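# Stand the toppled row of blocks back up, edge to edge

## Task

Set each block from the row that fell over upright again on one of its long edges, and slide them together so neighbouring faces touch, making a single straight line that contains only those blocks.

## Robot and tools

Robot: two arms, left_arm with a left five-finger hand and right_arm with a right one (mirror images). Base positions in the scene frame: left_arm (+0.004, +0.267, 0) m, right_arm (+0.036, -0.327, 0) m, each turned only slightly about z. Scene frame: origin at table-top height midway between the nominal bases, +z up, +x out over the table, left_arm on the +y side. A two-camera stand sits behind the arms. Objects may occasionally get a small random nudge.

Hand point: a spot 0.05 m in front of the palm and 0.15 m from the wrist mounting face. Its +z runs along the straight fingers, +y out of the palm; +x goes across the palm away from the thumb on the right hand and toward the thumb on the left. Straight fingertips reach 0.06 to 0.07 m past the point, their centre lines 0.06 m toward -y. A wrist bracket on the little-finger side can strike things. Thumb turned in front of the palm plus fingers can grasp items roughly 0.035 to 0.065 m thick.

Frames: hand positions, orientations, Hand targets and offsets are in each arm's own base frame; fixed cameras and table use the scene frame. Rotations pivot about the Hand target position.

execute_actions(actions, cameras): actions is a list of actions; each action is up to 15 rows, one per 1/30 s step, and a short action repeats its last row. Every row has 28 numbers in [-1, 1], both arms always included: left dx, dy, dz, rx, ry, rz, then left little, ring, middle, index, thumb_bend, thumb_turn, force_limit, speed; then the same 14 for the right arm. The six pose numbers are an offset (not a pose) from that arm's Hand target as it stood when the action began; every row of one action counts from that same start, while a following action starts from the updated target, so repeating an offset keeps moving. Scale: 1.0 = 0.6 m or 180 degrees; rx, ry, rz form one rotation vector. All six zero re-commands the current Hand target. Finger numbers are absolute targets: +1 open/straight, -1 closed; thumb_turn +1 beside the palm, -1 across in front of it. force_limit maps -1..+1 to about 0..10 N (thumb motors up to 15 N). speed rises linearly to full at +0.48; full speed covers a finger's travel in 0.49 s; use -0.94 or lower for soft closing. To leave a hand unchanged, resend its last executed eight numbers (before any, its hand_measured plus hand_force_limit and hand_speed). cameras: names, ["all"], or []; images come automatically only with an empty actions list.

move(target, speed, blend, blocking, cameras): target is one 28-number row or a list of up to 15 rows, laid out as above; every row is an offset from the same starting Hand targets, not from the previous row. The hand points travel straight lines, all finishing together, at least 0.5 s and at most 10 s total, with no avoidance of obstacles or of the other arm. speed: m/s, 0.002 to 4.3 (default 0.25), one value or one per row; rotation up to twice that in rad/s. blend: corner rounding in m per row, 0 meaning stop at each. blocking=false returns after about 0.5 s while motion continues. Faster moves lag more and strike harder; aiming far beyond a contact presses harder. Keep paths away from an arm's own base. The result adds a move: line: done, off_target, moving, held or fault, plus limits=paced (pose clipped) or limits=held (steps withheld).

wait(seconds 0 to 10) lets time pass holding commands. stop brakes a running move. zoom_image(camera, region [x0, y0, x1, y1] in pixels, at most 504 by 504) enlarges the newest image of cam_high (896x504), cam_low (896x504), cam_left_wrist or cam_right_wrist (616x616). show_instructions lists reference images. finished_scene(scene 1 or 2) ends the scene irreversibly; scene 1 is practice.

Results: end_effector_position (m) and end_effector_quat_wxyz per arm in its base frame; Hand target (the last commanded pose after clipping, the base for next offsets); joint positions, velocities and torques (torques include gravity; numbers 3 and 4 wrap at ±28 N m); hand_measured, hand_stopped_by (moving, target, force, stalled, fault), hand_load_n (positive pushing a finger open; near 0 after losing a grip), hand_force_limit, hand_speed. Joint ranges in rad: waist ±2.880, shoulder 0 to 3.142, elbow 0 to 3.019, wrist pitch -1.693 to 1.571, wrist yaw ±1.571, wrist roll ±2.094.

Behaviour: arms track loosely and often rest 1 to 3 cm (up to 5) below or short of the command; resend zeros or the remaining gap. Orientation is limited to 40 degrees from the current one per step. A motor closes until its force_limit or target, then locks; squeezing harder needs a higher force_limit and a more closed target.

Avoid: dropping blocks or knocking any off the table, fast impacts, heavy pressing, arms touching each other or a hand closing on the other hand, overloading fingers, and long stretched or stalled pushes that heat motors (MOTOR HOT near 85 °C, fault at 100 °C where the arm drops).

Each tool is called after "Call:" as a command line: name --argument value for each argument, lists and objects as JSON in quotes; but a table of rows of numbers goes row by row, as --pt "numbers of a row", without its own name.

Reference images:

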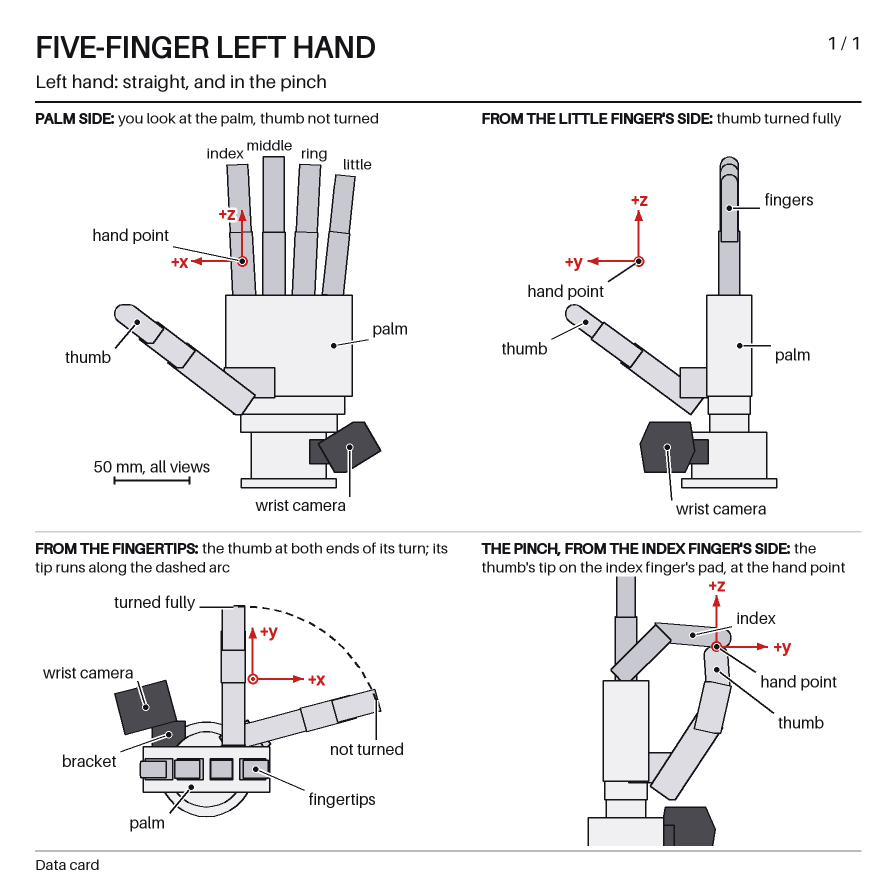

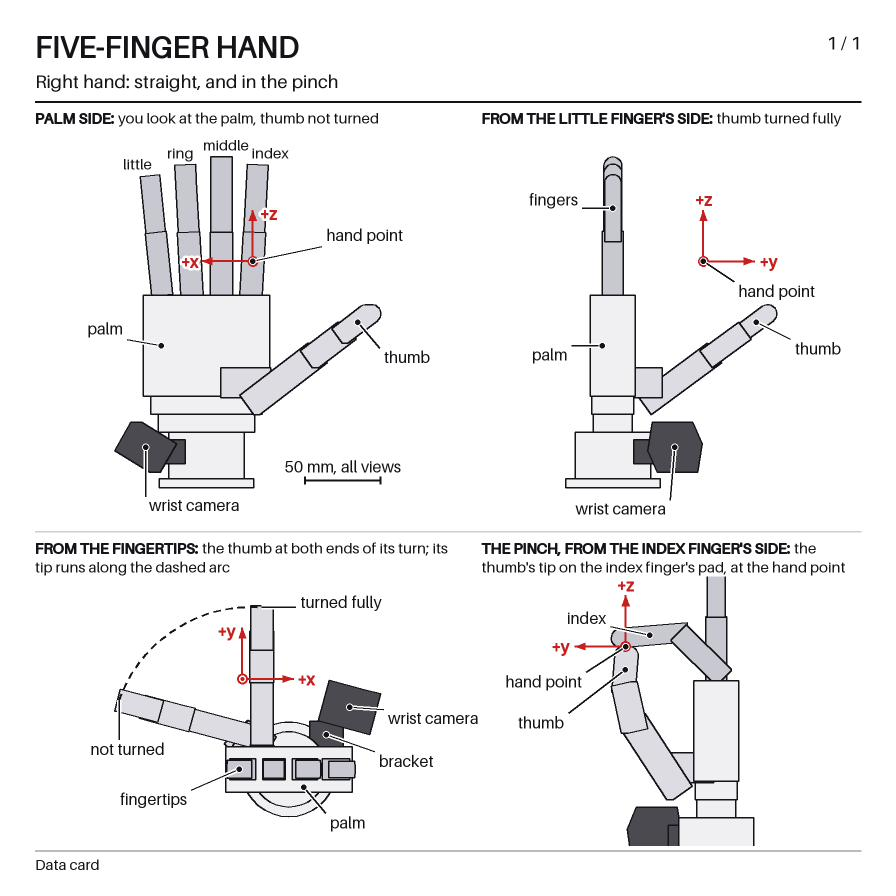

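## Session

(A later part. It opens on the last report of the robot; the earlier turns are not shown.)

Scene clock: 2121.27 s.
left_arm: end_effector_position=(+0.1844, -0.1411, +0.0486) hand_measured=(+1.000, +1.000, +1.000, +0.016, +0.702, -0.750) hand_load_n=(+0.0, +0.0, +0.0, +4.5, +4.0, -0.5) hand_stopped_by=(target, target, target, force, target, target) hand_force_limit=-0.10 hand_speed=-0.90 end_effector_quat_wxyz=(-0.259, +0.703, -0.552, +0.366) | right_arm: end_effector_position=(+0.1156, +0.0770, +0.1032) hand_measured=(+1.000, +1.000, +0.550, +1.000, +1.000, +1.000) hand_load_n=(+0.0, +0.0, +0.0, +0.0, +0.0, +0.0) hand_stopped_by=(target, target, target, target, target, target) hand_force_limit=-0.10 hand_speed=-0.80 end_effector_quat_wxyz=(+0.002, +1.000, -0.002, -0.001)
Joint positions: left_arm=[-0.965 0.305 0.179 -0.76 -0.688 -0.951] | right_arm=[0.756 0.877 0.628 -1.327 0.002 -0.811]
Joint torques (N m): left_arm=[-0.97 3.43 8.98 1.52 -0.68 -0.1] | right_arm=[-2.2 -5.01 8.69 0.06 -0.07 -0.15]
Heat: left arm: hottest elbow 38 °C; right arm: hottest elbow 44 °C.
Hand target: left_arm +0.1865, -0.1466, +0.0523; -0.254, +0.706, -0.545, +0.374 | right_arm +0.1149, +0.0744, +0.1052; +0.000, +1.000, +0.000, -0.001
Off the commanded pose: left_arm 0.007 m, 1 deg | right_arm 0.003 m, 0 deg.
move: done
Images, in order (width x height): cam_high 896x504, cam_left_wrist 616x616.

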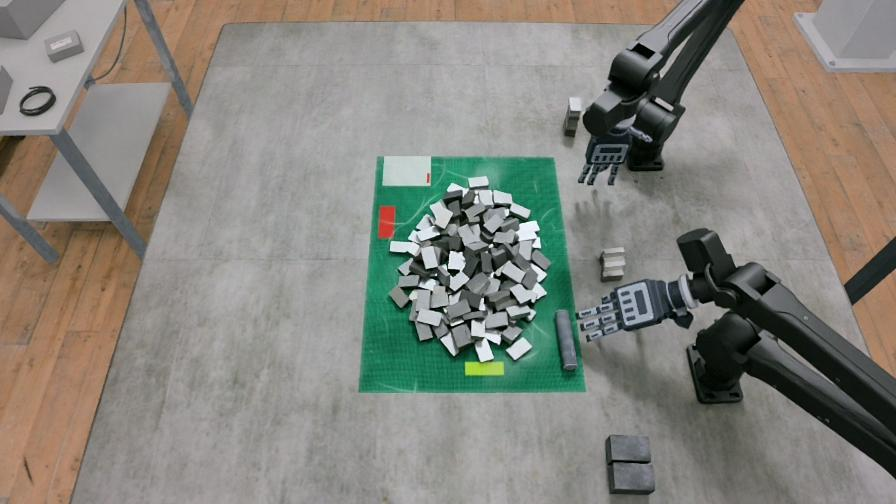

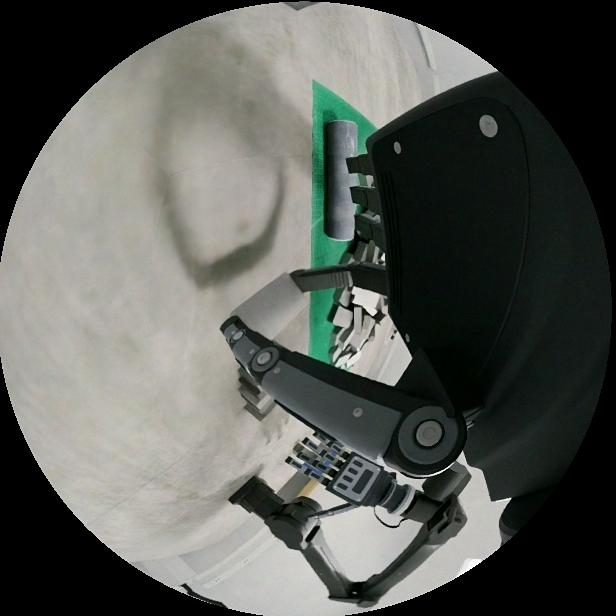

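Call:
move --pt "0.0 -0.02 -0.005 0 0 0 1 1 1 -0.2 0.7 -0.75 -0.1 -0.9 0 0.14 0 0 0 0 1 1 0.55 1 1 1 -0.1 -0.8" --pt "0.0 -0.033 -0.012 0 0 0 1 1 1 -0.2 0.7 -0.75 -0.1 -0.9 0 0.28 -0.05 0 0 0 1 1 0.55 1 1 1 -0.1 -0.8" --speed 0.12 --cameras '["cam_high","cam_left_wrist"]'

Call:
zoom_image --camera "cam_left_wrist" --region '[186, 230, 376, 390]'

Call:
zoom_image --camera "cam_high" --region '[575, 225, 655, 320]'

Scene clock: 2129.23 s.
left_arm: end_effector_position=(+0.1836, -0.1576, +0.0374) hand_measured=(+1.000, +1.000, +1.000, +0.016, +0.702, -0.750) hand_load_n=(-0.5, +0.0, +0.0, +4.5, +4.0, -0.5) hand_stopped_by=(target, target, target, force, target, target) hand_force_limit=-0.10 hand_speed=-0.90 end_effector_quat_wxyz=(-0.261, +0.704, -0.553, +0.362) | right_arm: end_effector_position=(+0.1079, +0.2228, +0.0697) hand_measured=(+1.000, +1.000, +0.550, +1.000, +1.000, +1.000) hand_load_n=(+0.0, +0.0, +0.0, +0.0, +0.0, +0.0) hand_stopped_by=(target, target, target, target, target, target) hand_force_limit=-0.10 hand_speed=-0.80 end_effector_quat_wxyz=(+0.013, +1.000, +0.003, -0.009)
Joint positions: left_arm=[-1.051 0.456 0.179 -0.678 -0.742 -1.044] | right_arm=[1.115 1.299 0.814 -1.118 -0.005 -0.461]
Joint torques (N m): left_arm=[-1.14 2.67 9.37 1.47 -0.75 -0.09] | right_arm=[-0.85 -7.24 11.77 1.05 0.16 0.07]
Heat: left arm: hottest elbow 37 °C; right arm: hottest elbow 44 °C.
Hand target: left_arm +0.1865, -0.1664, +0.0451; -0.254, +0.706, -0.545, +0.374 | right_arm +0.1148, +0.2423, +0.0752; +0.000, +1.000, +0.000, -0.001
Off the commanded pose: left_arm 0.012 m, 2 deg | right_arm 0.022 m, 2 deg.
move: off_target (left_arm, right_arm)
Images, in order (width x height): cam_high 896x504, cam_left_wrist 616x616.

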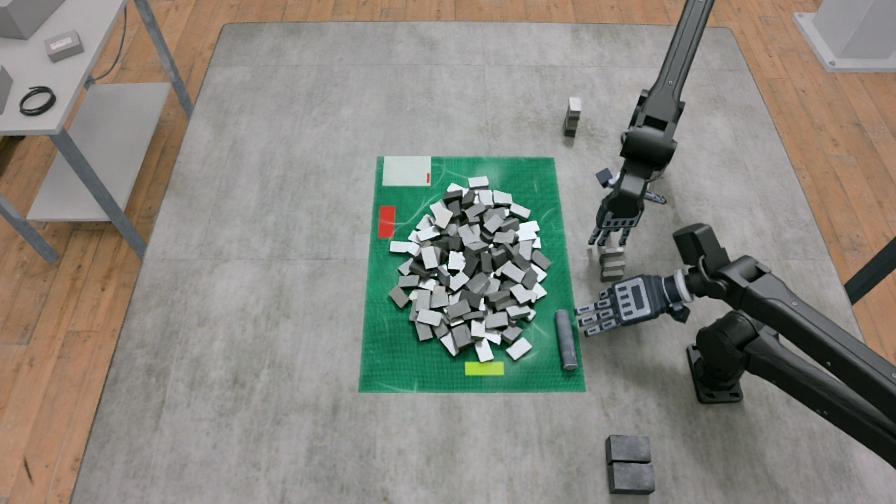

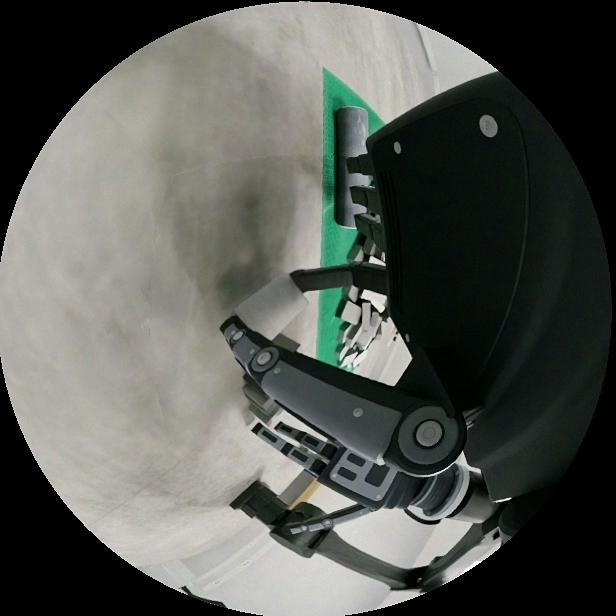

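Scaled by 2.653 from the camera's 616x616 image, which has a finer 880x880 frame.

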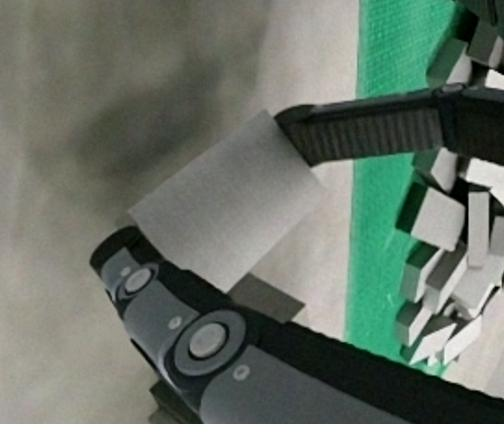

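Scaled by 5.305 from the camera's 896x504 image, which has a finer 1280x720 frame.

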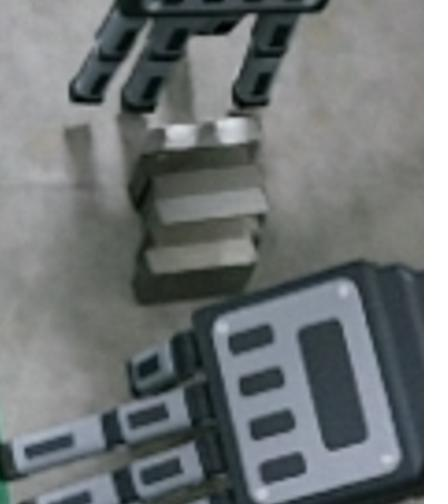

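Call:
move --target '[0.0,-0.022,0.005,0,0,0,1,1,1,-0.2,0.7,-0.75,-0.1,-0.9, 0,0.0,0,0,0,0,1,1,0.55,1,1,1,-0.1,-0.8]' --speed 0.06 --cameras '["cam_high","cam_left_wrist"]'

Call:
zoom_image --camera "cam_left_wrist" --region '[186, 230, 376, 390]'

Call:
zoom_image --camera "cam_high" --region '[575, 225, 655, 320]'

Scene clock: 2136.13 s.
left_arm: end_effector_position=(+0.1795, -0.1620, +0.0281) hand_measured=(+1.000, +1.000, +1.000, +0.016, +0.702, -0.750) hand_load_n=(+0.0, +0.0, +0.0, +4.5, +4.0, -0.5) hand_stopped_by=(target, target, target, force, target, target) hand_force_limit=-0.10 hand_speed=-0.90 end_effector_quat_wxyz=(-0.265, +0.703, -0.557, +0.353) | right_arm: end_effector_position=(+0.1079, +0.2228, +0.0697) hand_measured=(+1.000, +1.000, +0.550, +1.000, +1.000, +1.000) hand_load_n=(+0.0, +0.0, +0.0, +0.0, +0.0, +0.0) hand_stopped_by=(target, target, target, target, target, target) hand_force_limit=-0.10 hand_speed=-0.80 end_effector_quat_wxyz=(+0.013, +1.000, +0.002, -0.009)
Joint positions: left_arm=[-1.098 0.531 0.179 -0.662 -0.77 -1.099] | right_arm=[1.115 1.299 0.814 -1.118 -0.004 -0.46]
Joint torques (N m): left_arm=[-1.2 2.49 11.37 1.21 -0.76 -0.09] | right_arm=[0.15 -7 11.54 0.69 0.15 0.12]
Heat: left arm: hottest elbow 37 °C; right arm: hottest elbow 46 °C.
Hand target: left_arm +0.1864, -0.1796, +0.0481; -0.254, +0.706, -0.545, +0.374 | right_arm +0.1149, +0.2423, +0.0752; +0.000, +1.000, +0.000, +0.000
Off the commanded pose: left_arm 0.027 m, 3 deg | right_arm 0.021 m, 2 deg.
move: off_target (left_arm, right_arm)
Images, in order (width x height): cam_high 896x504, cam_left_wrist 616x616.

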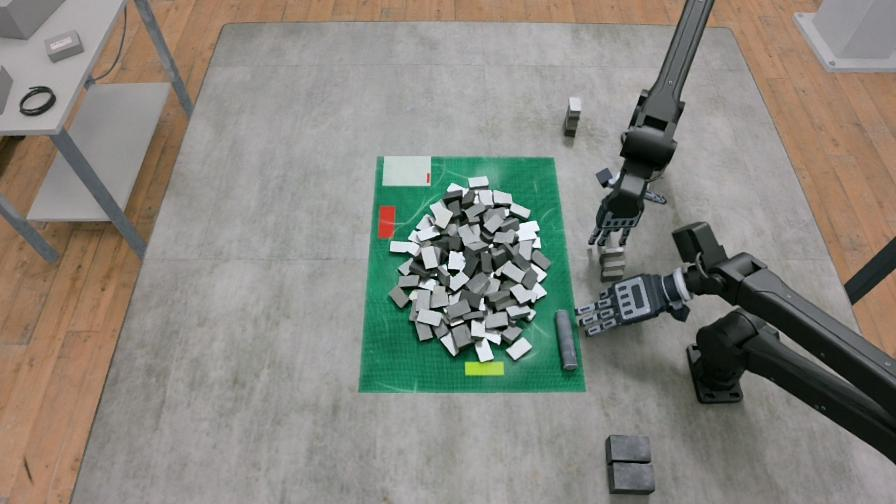

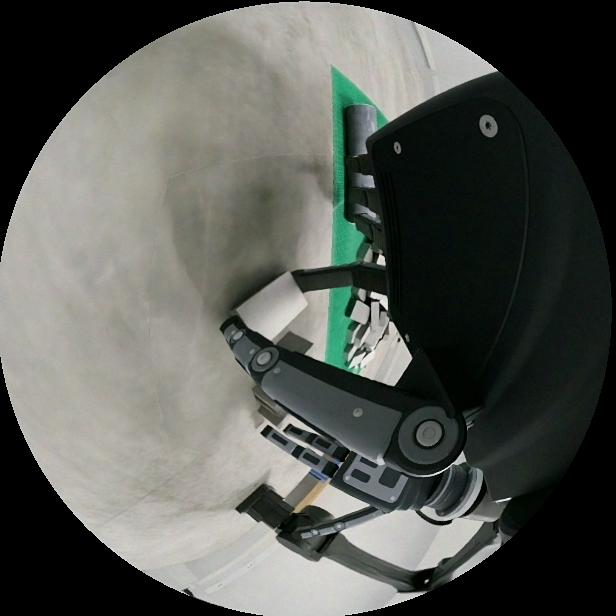

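Scaled by 2.653 from the camera's 616x616 image, which has a finer 880x880 frame.

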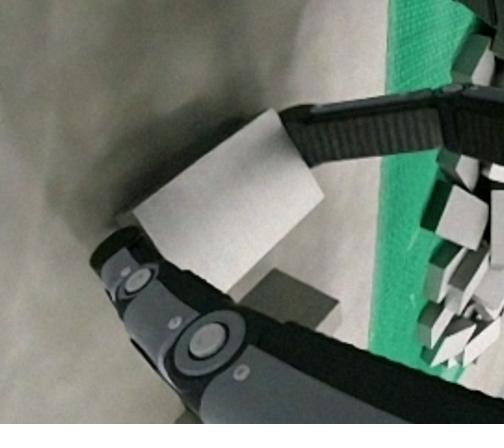

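Scaled by 5.305 from the camera's 896x504 image, which has a finer 1280x720 frame.

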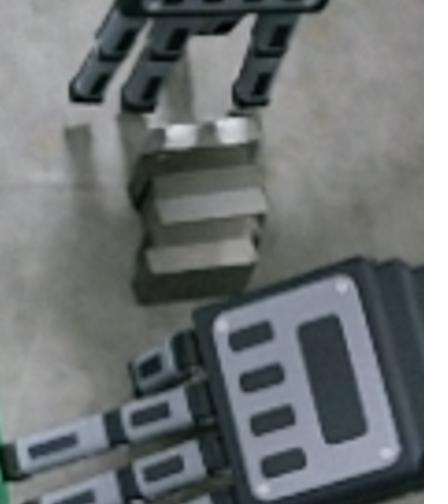

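Call:
move --target '[0.0,0.0,0.06,0,0,0,1,1,1,-0.2,0.7,-0.75,-0.1,-0.9, 0,0.0,0,0,0,0,1,1,0.55,1,1,1,-0.1,-0.8]' --speed 0.1 --cameras '["cam_high","cam_left_wrist"]'

Call:
zoom_image --camera "cam_left_wrist" --region '[186, 230, 376, 390]'

Scene clock: 2144.73 s.
left_arm: end_effector_position=(+0.1804, -0.1651, +0.0547) hand_measured=(+1.000, +1.000, +1.000, +0.016, +0.702, -0.750) hand_load_n=(+0.0, +0.0, +0.0, +4.5, +4.5, -0.5) hand_stopped_by=(target, target, target, force, target, target) hand_force_limit=-0.10 hand_speed=-0.90 end_effector_quat_wxyz=(-0.266, +0.703, -0.560, +0.348) | right_arm: end_effector_position=(+0.1079, +0.2228, +0.0697) hand_measured=(+1.000, +1.000, +0.550, +1.000, +1.000, +1.000) hand_load_n=(+0.0, +0.0, +0.0, +0.0, +0.0, +0.0) hand_stopped_by=(target, target, target, target, target, target) hand_force_limit=-0.10 hand_speed=-0.80 end_effector_quat_wxyz=(+0.013, +1.000, +0.002, -0.009)
Joint positions: left_arm=[-1.098 0.51 0.253 -0.769 -0.766 -1.099] | right_arm=[1.115 1.299 0.814 -1.118 -0.004 -0.46]
Joint torques (N m): left_arm=[-0.73 0.56 12.41 0.31 -0.79 -0.02] | right_arm=[-0.38 -7 11.69 0.81 0.12 0.06]
Heat: left arm: hottest elbow 38 °C; right arm: hottest elbow 47 °C.
Hand target: left_arm +0.1865, -0.1796, +0.0841; -0.254, +0.706, -0.545, +0.374 | right_arm +0.1149, +0.2423, +0.0752; +0.000, +1.000, +0.000, +0.000
Off the commanded pose: left_arm 0.033 m, 4 deg | right_arm 0.021 m, 2 deg.
move: off_target (left_arm, right_arm)
Images, in order (width x height): cam_high 896x504, cam_left_wrist 616x616.

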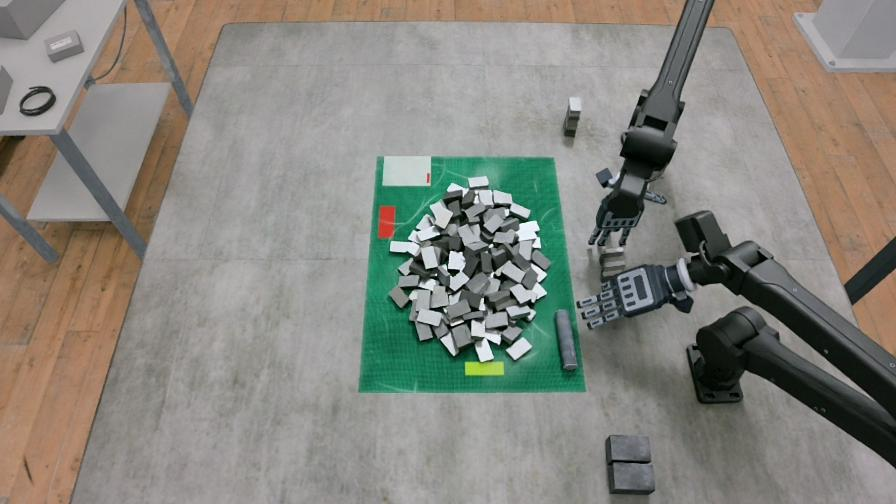

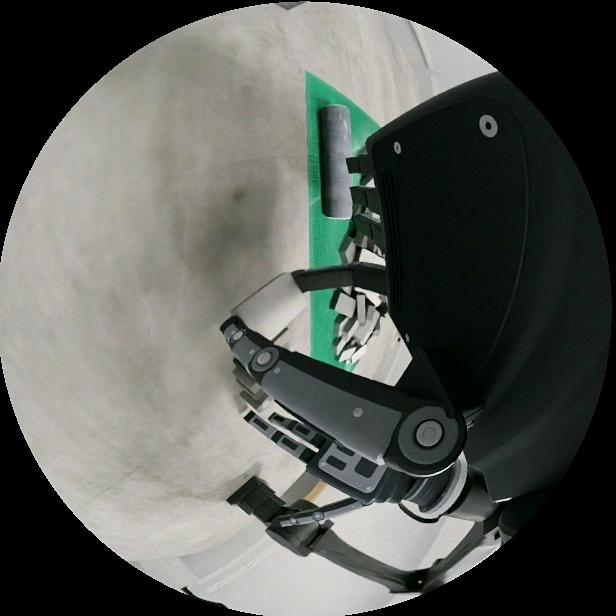

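Scaled by 2.653 from the camera's 616x616 image, which has a finer 880x880 frame.

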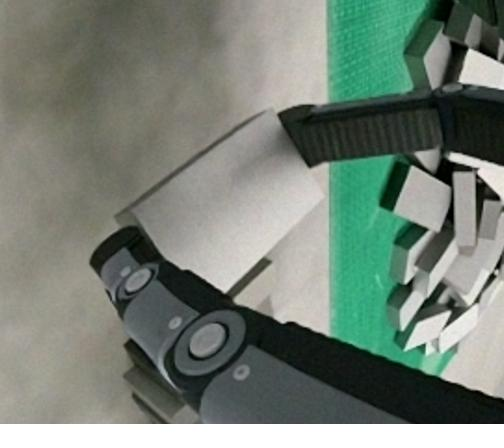

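Call:
move --target '[0.0,-0.02,0.0,-0.06,-0.0084,0,1,1,1,-0.2,0.7,-0.75,-0.1,-0.9, 0,0.0,0,0,0,0,1,1,0.55,1,1,1,-0.1,-0.8]' --speed 0.1 --cameras '["cam_high","cam_left_wrist"]'

Call:
zoom_image --camera "cam_left_wrist" --region '[186, 230, 376, 390]'

Scene clock: 2151.33 s.
left_arm: end_effector_position=(+0.1813, -0.1878, +0.0751) hand_measured=(+1.000, +1.000, +1.000, +0.016, +0.702, -0.750) hand_load_n=(+0.0, +0.0, +0.0, +4.5, +4.0, -1.0) hand_stopped_by=(target, target, target, force, target, target) hand_force_limit=-0.10 hand_speed=-0.90 end_effector_quat_wxyz=(-0.202, +0.714, -0.523, +0.419) | right_arm: end_effector_position=(+0.1079, +0.2228, +0.0697) hand_measured=(+1.000, +1.000, +0.550, +1.000, +1.000, +1.000) hand_load_n=(+0.0, +0.0, +0.0, +0.0, +0.0, +0.0) hand_stopped_by=(target, target, target, target, target, target) hand_force_limit=-0.10 hand_speed=-0.80 end_effector_quat_wxyz=(+0.013, +1.000, +0.002, -0.009)
Joint positions: left_arm=[-1.092 0.383 0.219 -0.68 -0.708 -1.12] | right_arm=[1.115 1.299 0.814 -1.118 -0.004 -0.46]
Joint torques (N m): left_arm=[0.5 1.14 8.88 1.58 -0.49 -0.11] | right_arm=[-1.2 -7 11.88 0.65 0.11 0.12]
Heat: left arm: hottest elbow 38 °C; right arm: hottest elbow 48 °C.
Hand target: left_arm +0.1864, -0.1916, +0.0840; -0.193, +0.721, -0.504, +0.433 | right_arm +0.1149, +0.2423, +0.0752; +0.000, +1.000, +0.000, +0.000
Off the commanded pose: left_arm 0.011 m, 3 deg | right_arm 0.021 m, 2 deg.
move: off_target (left_arm, right_arm)
Images, in order (width x height): cam_high 896x504, cam_left_wrist 616x616.

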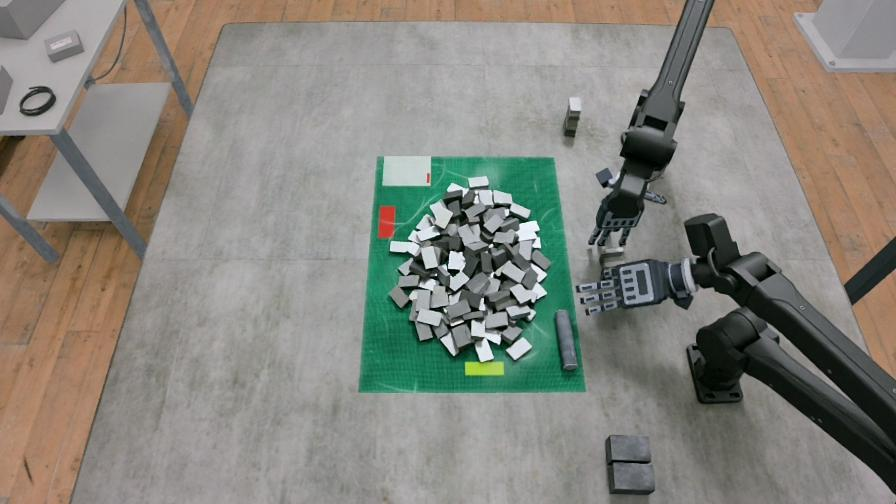

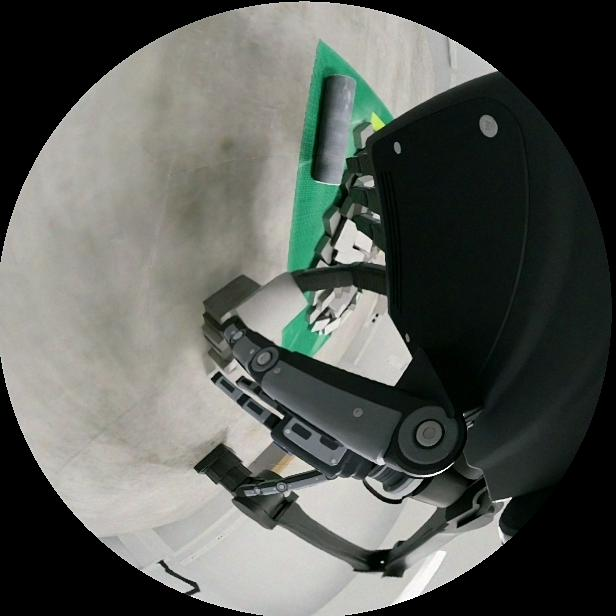

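Scaled by 2.653 from the camera's 616x616 image, which has a finer 880x880 frame.

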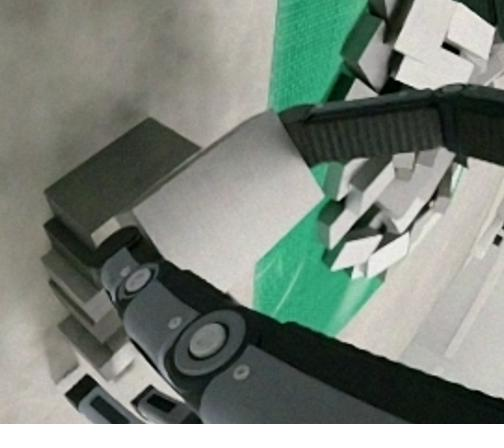

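Call:
move --pt "0.0 0.04 0.0 0 0 0 1 1 1 -0.2 0.7 -0.75 -0.1 -0.9 0 0.0 0 0 0 0 1 1 0.55 1 1 1 -0.1 -0.8" --pt "0.0 0.04 -0.05 0 0 0 1 1 1 -0.2 0.7 -0.75 -0.1 -0.9 0 0.0 0 0 0 0 1 1 0.55 1 1 1 -0.1 -0.8" --speed 0.08 --cameras '["cam_high","cam_left_wrist"]'

Call:
zoom_image --camera "cam_left_wrist" --region '[186, 230, 376, 390]'

Call:
zoom_image --camera "cam_high" --region '[575, 225, 655, 320]'

Scene clock: 2159.17 s.
left_arm: end_effector_position=(+0.1820, -0.1651, +0.0473) hand_measured=(+1.000, +1.000, +1.000, +0.016, +0.702, -0.750) hand_load_n=(+0.0, +0.0, +0.0, +5.0, +4.0, -1.0) hand_stopped_by=(target, target, target, force, target, target) hand_force_limit=-0.10 hand_speed=-0.90 end_effector_quat_wxyz=(-0.195, +0.722, -0.512, +0.423) | right_arm: end_effector_position=(+0.1079, +0.2228, +0.0697) hand_measured=(+1.000, +1.000, +0.550, +1.000, +1.000, +1.000) hand_load_n=(+0.0, +0.0, +0.0, +0.0, +0.0, +0.0) hand_stopped_by=(target, target, target, target, target, target) hand_force_limit=-0.10 hand_speed=-0.80 end_effector_quat_wxyz=(+0.013, +1.000, +0.002, -0.009)
Joint positions: left_arm=[-0.981 0.228 0.116 -0.665 -0.63 -1.047] | right_arm=[1.115 1.299 0.814 -1.118 -0.004 -0.46]
Joint torques (N m): left_arm=[0.44 2.43 9.06 1.8 -0.42 0.12] | right_arm=[-1.2 -7.3 11.66 1.05 0.17 0.08]
Heat: left arm: hottest elbow 38 °C; right arm: hottest elbow 49 °C.
Hand target: left_arm +0.1864, -0.1676, +0.0540; -0.193, +0.721, -0.504, +0.433 | right_arm +0.1149, +0.2423, +0.0752; +0.000, +1.000, +0.000, +0.000
Off the commanded pose: left_arm 0.008 m, 1 deg | right_arm 0.021 m, 2 deg.
move: off_target (right_arm)
Images, in order (width x height): cam_high 896x504, cam_left_wrist 616x616.

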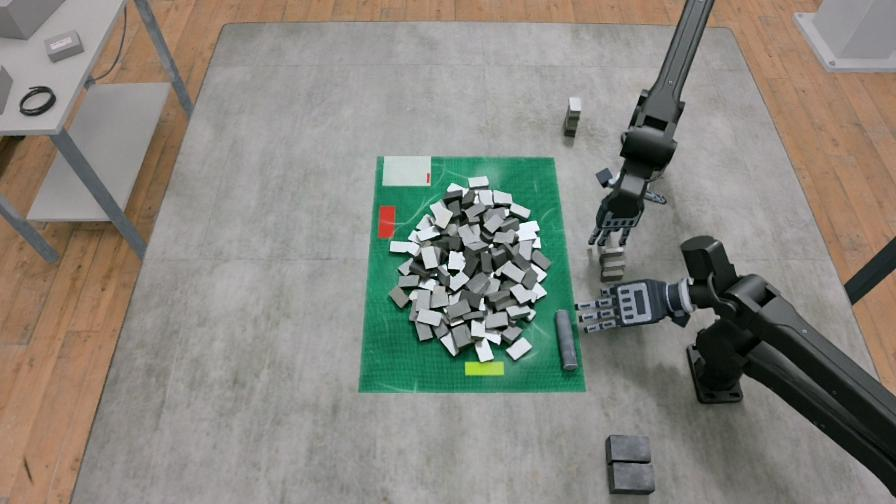

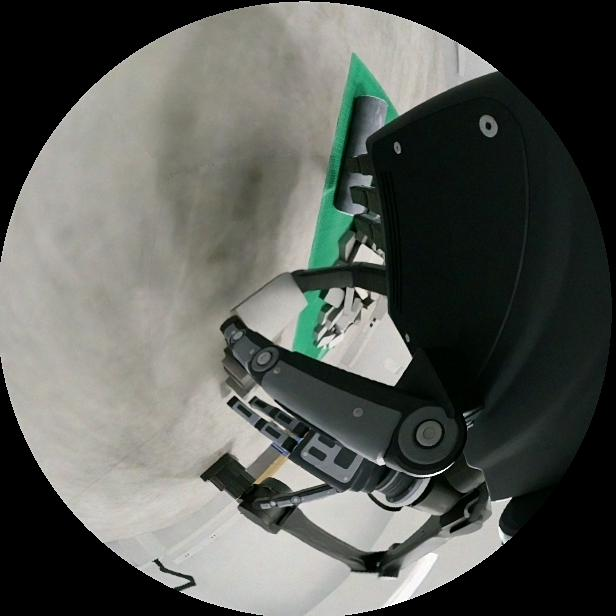

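Scaled by 2.653 from the camera's 616x616 image, which has a finer 880x880 frame.

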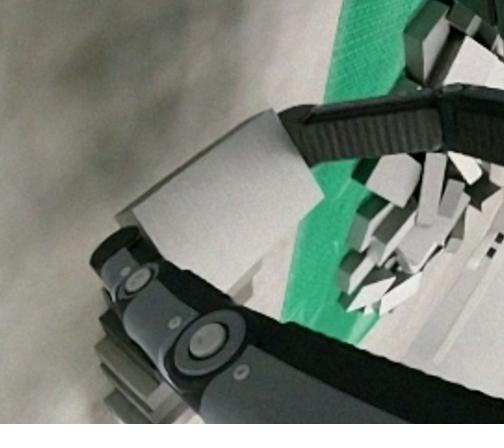

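Scaled by 5.305 from the camera's 896x504 image, which has a finer 1280x720 frame.

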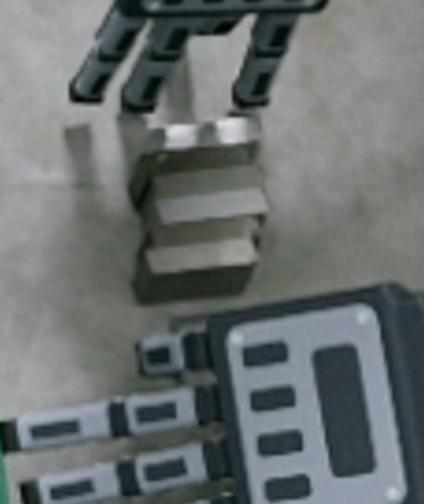

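Call:
execute_actions --actions '[]'

Scene clock: 2196.00 s.
left_arm: end_effector_position=(+0.1820, -0.1652, +0.0473) hand_measured=(+1.000, +1.000, +1.000, +0.016, +0.702, -0.750) hand_load_n=(+0.0, +0.0, +0.0, +4.5, +3.5, -0.5) hand_stopped_by=(target, target, target, force, target, target) hand_force_limit=-0.10 hand_speed=-0.90 end_effector_quat_wxyz=(-0.195, +0.722, -0.512, +0.423) | right_arm: end_effector_position=(+0.1079, +0.2228, +0.0697) hand_measured=(+1.000, +1.000, +0.550, +1.000, +1.000, +1.000) hand_load_n=(+0.0, +0.0, +0.0, +0.0, +0.0, +0.0) hand_stopped_by=(target, target, target, target, target, target) hand_force_limit=-0.10 hand_speed=-0.80 end_effector_quat_wxyz=(+0.013, +1.000, +0.002, -0.009)
Joint positions: left_arm=[-0.981 0.228 0.116 -0.665 -0.63 -1.047] | right_arm=[1.115 1.299 0.814 -1.118 -0.004 -0.46]
Joint velocities: within noise
Joint torques (N m): left_arm=[0.44 2.43 9.06 1.76 -0.42 0.13] | right_arm=[-0.97 -7.41 11.59 0.9 0.13 0.11]
Heat: left arm: hottest elbow 40 °C; right arm: hottest elbow 51 °C.
Hand target: left_arm +0.1864, -0.1676, +0.0540; -0.193, +0.721, -0.504, +0.433 | right_arm +0.1149, +0.2423, +0.0752; +0.000, +1.000, +0.000, +0.000
Off the commanded pose: left_arm 0.008 m, 1 deg | right_arm 0.021 m, 2 deg.

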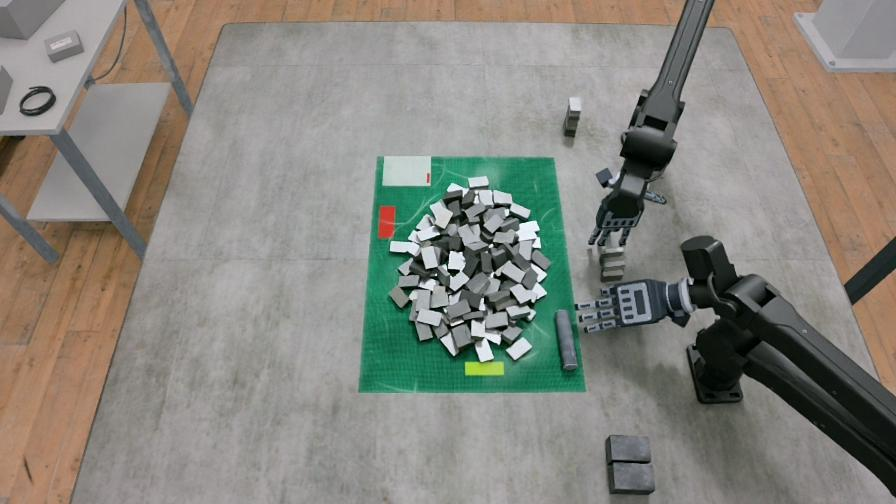

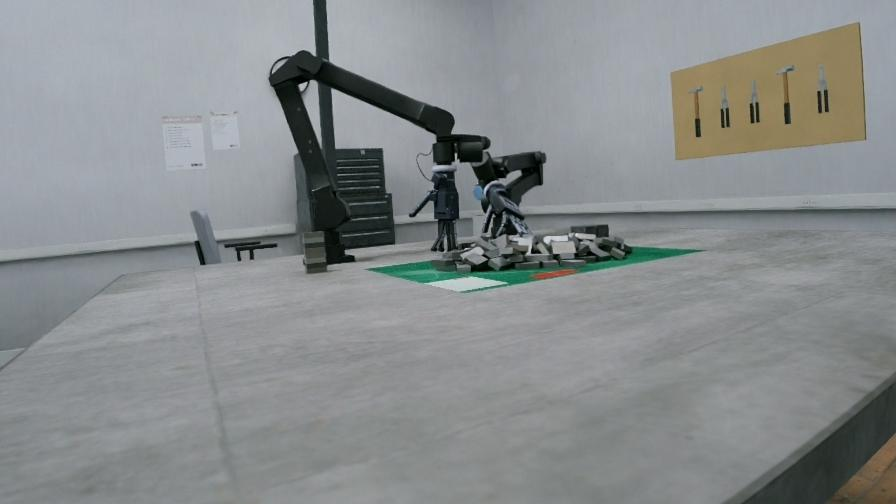

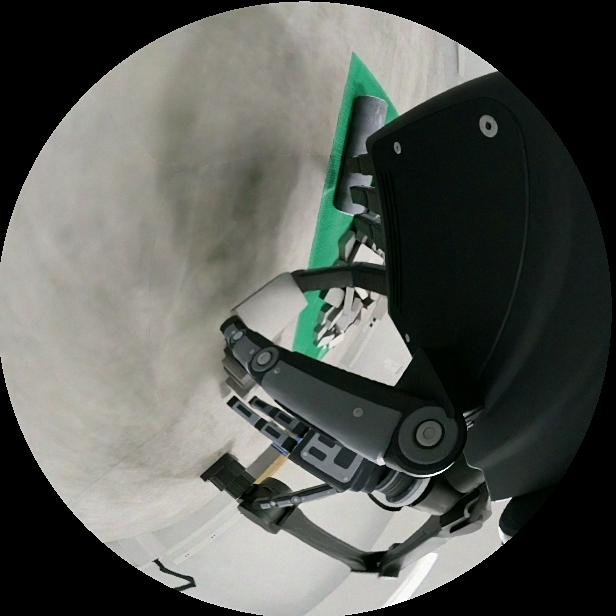

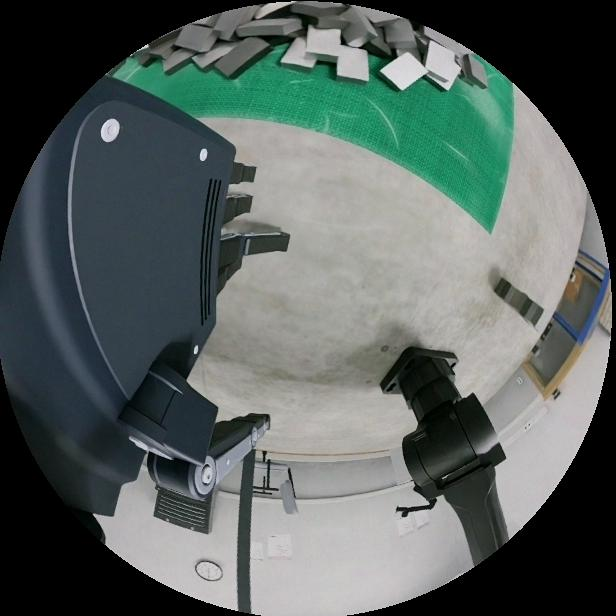

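Call:
move --target '[0,-0.0133,-0.02,0,0,0,1,1,1,-0.2,0.7,-0.75,-0.1,-0.9,0,0,0,0,0,0,1,1,0.55,1,1,1,-0.1,-0.8]' --speed 0.03 --cameras '["cam_high","cam_left_wrist"]'

Call:
zoom_image --camera "cam_high" --region '[560, 200, 700, 340]'

Call:
zoom_image --camera "cam_left_wrist" --region '[186, 230, 376, 390]'

Scene clock: 2202.83 s.
left_arm: end_effector_position=(+0.1850, -0.1698, +0.0380) hand_measured=(+1.000, +1.000, +1.000, +0.016, +0.702, -0.750) hand_load_n=(+0.0, +0.0, +0.0, +5.0, +4.0, -1.0) hand_stopped_by=(target, target, target, force, target, target) hand_force_limit=-0.10 hand_speed=-0.90 end_effector_quat_wxyz=(-0.200, +0.720, -0.511, +0.425) | right_arm: end_effector_position=(+0.1079, +0.2228, +0.0697) hand_measured=(+1.000, +1.000, +0.550, +1.000, +1.000, +1.000) hand_load_n=(+0.0, +0.0, +0.0, +0.0, +0.0, +0.0) hand_stopped_by=(target, target, target, target, target, target) hand_force_limit=-0.10 hand_speed=-0.80 end_effector_quat_wxyz=(+0.013, +1.000, +0.002, -0.009)
Joint positions: left_arm=[-1 0.294 0.094 -0.58 -0.654 -1.056] | right_arm=[1.115 1.299 0.814 -1.118 -0.004 -0.46]
Joint torques (N m): left_arm=[-1.14 3.6 8.96 1.66 -0.61 -0.12] | right_arm=[-0.03 -7.59 11.7 1.01 0.18 0.12]
Heat: left arm: hottest elbow 41 °C; right arm: hottest elbow 51 °C.
Hand target: left_arm +0.1864, -0.1756, +0.0420; -0.193, +0.722, -0.504, +0.433 | right_arm +0.1149, +0.2423, +0.0752; +0.000, +1.000, +0.000, +0.000
Off the commanded pose: left_arm 0.007 m, 1 deg | right_arm 0.021 m, 2 deg.
move: off_target (right_arm)
Images, in order (width x height): cam_high 896x504, cam_left_wrist 616x616.

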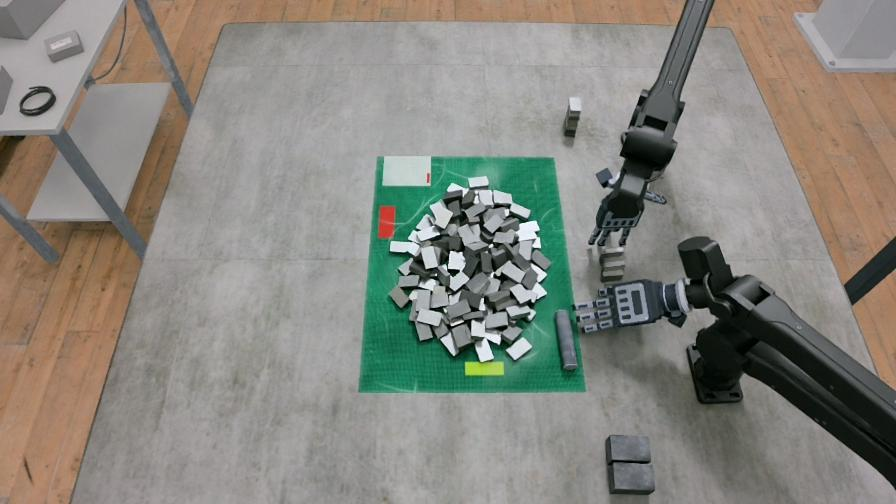

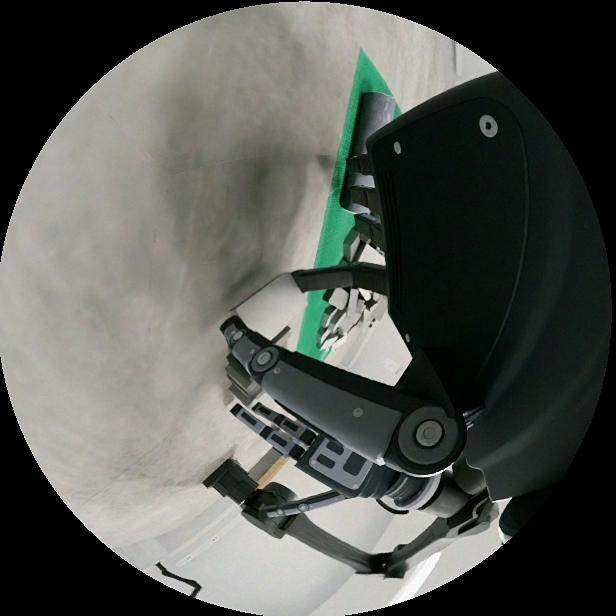

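Scaled by 3.600 from the camera's 896x504 image, which has a finer 1280x720 frame.

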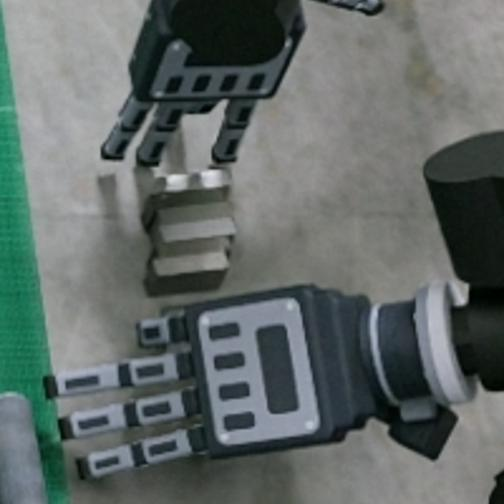

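Scaled by 2.653 from the camera's 616x616 image, which has a finer 880x880 frame.

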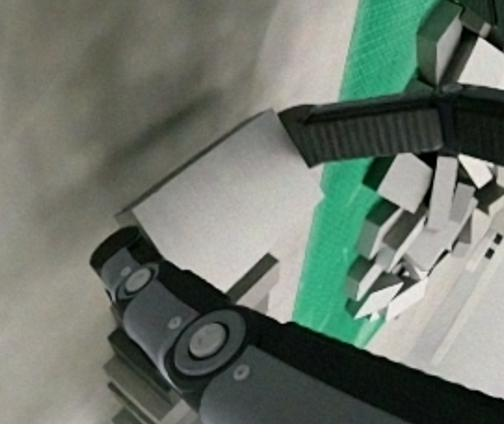

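Call:
move --target '[0,-0.006,-0.012,0,0,0,1,1,1,-0.2,0.7,-0.75,-0.1,-0.9,0,0,0,0,0,0,1,1,0.55,1,1,1,-0.1,-0.8]' --speed 0.03 --cameras '["cam_high","cam_left_wrist"]'

Call:
zoom_image --camera "cam_high" --region '[580, 230, 660, 310]'

Call:
zoom_image --camera "cam_left_wrist" --region '[186, 230, 376, 390]'

Scene clock: 2209.30 s.
left_arm: end_effector_position=(+0.1852, -0.1733, +0.0310) hand_measured=(+1.000, +1.000, +1.000, +0.016, +0.702, -0.750) hand_load_n=(+0.0, -0.5, +0.0, +5.0, +4.0, -1.0) hand_stopped_by=(target, target, target, force, target, target) hand_force_limit=-0.10 hand_speed=-0.90 end_effector_quat_wxyz=(-0.200, +0.720, -0.511, +0.425) | right_arm: end_effector_position=(+0.1079, +0.2228, +0.0697) hand_measured=(+1.000, +1.000, +0.550, +1.000, +1.000, +1.000) hand_load_n=(+0.0, +0.0, +0.0, +0.0, +0.0, +0.0) hand_stopped_by=(target, target, target, target, target, target) hand_force_limit=-0.10 hand_speed=-0.80 end_effector_quat_wxyz=(+0.013, +1.000, +0.002, -0.009)
Joint positions: left_arm=[-1.017 0.343 0.081 -0.527 -0.666 -1.071] | right_arm=[1.115 1.299 0.814 -1.118 -0.004 -0.46]
Joint torques (N m): left_arm=[-1.14 3.31 8.8 1.83 -0.63 -0.11] | right_arm=[-0.97 -7.71 11.6 0.94 0.12 0.11]
Heat: left arm: hottest elbow 40 °C; right arm: hottest elbow 51 °C.
Hand target: left_arm +0.1864, -0.1792, +0.0348; -0.193, +0.722, -0.504, +0.433 | right_arm +0.1149, +0.2423, +0.0752; +0.000, +1.000, +0.000, +0.000
Off the commanded pose: left_arm 0.007 m, 1 deg | right_arm 0.021 m, 2 deg.
move: off_target (right_arm)
Images, in order (width x height): cam_high 896x504, cam_left_wrist 616x616.

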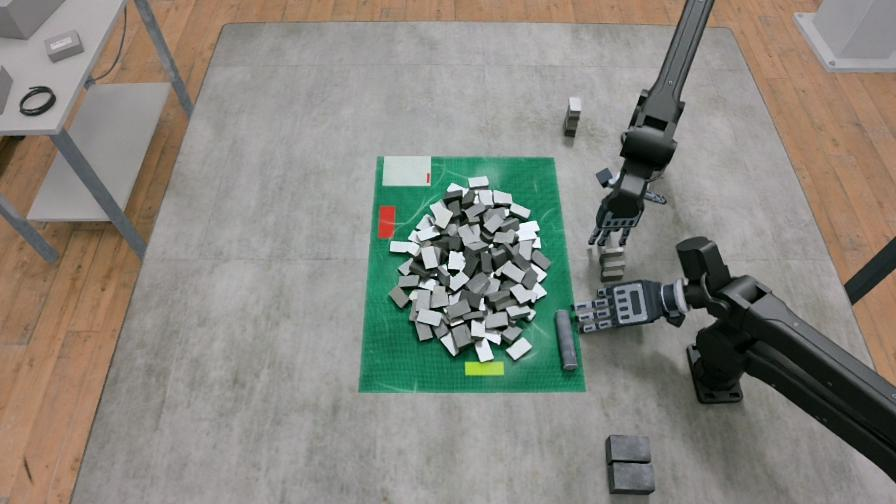

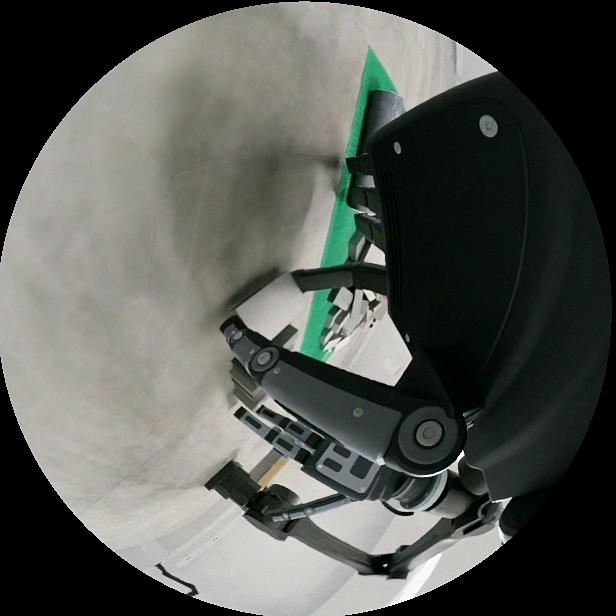

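Scaled by 6.300 from the camera's 896x504 image, which has a finer 1280x720 frame.

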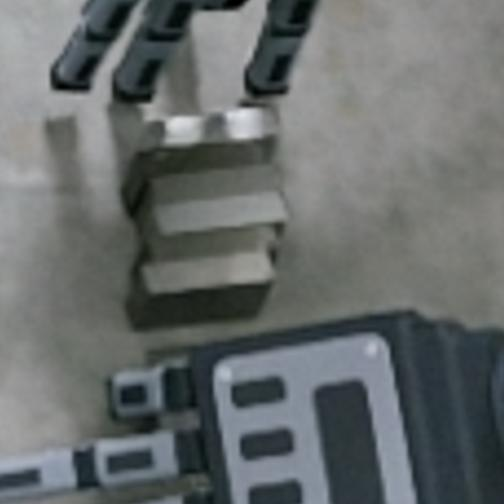

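Scaled by 2.653 from the camera's 616x616 image, which has a finer 880x880 frame.

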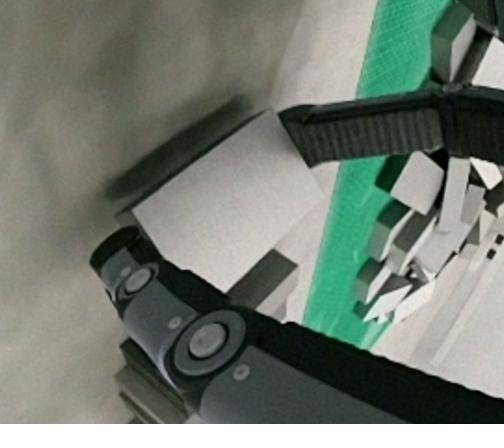

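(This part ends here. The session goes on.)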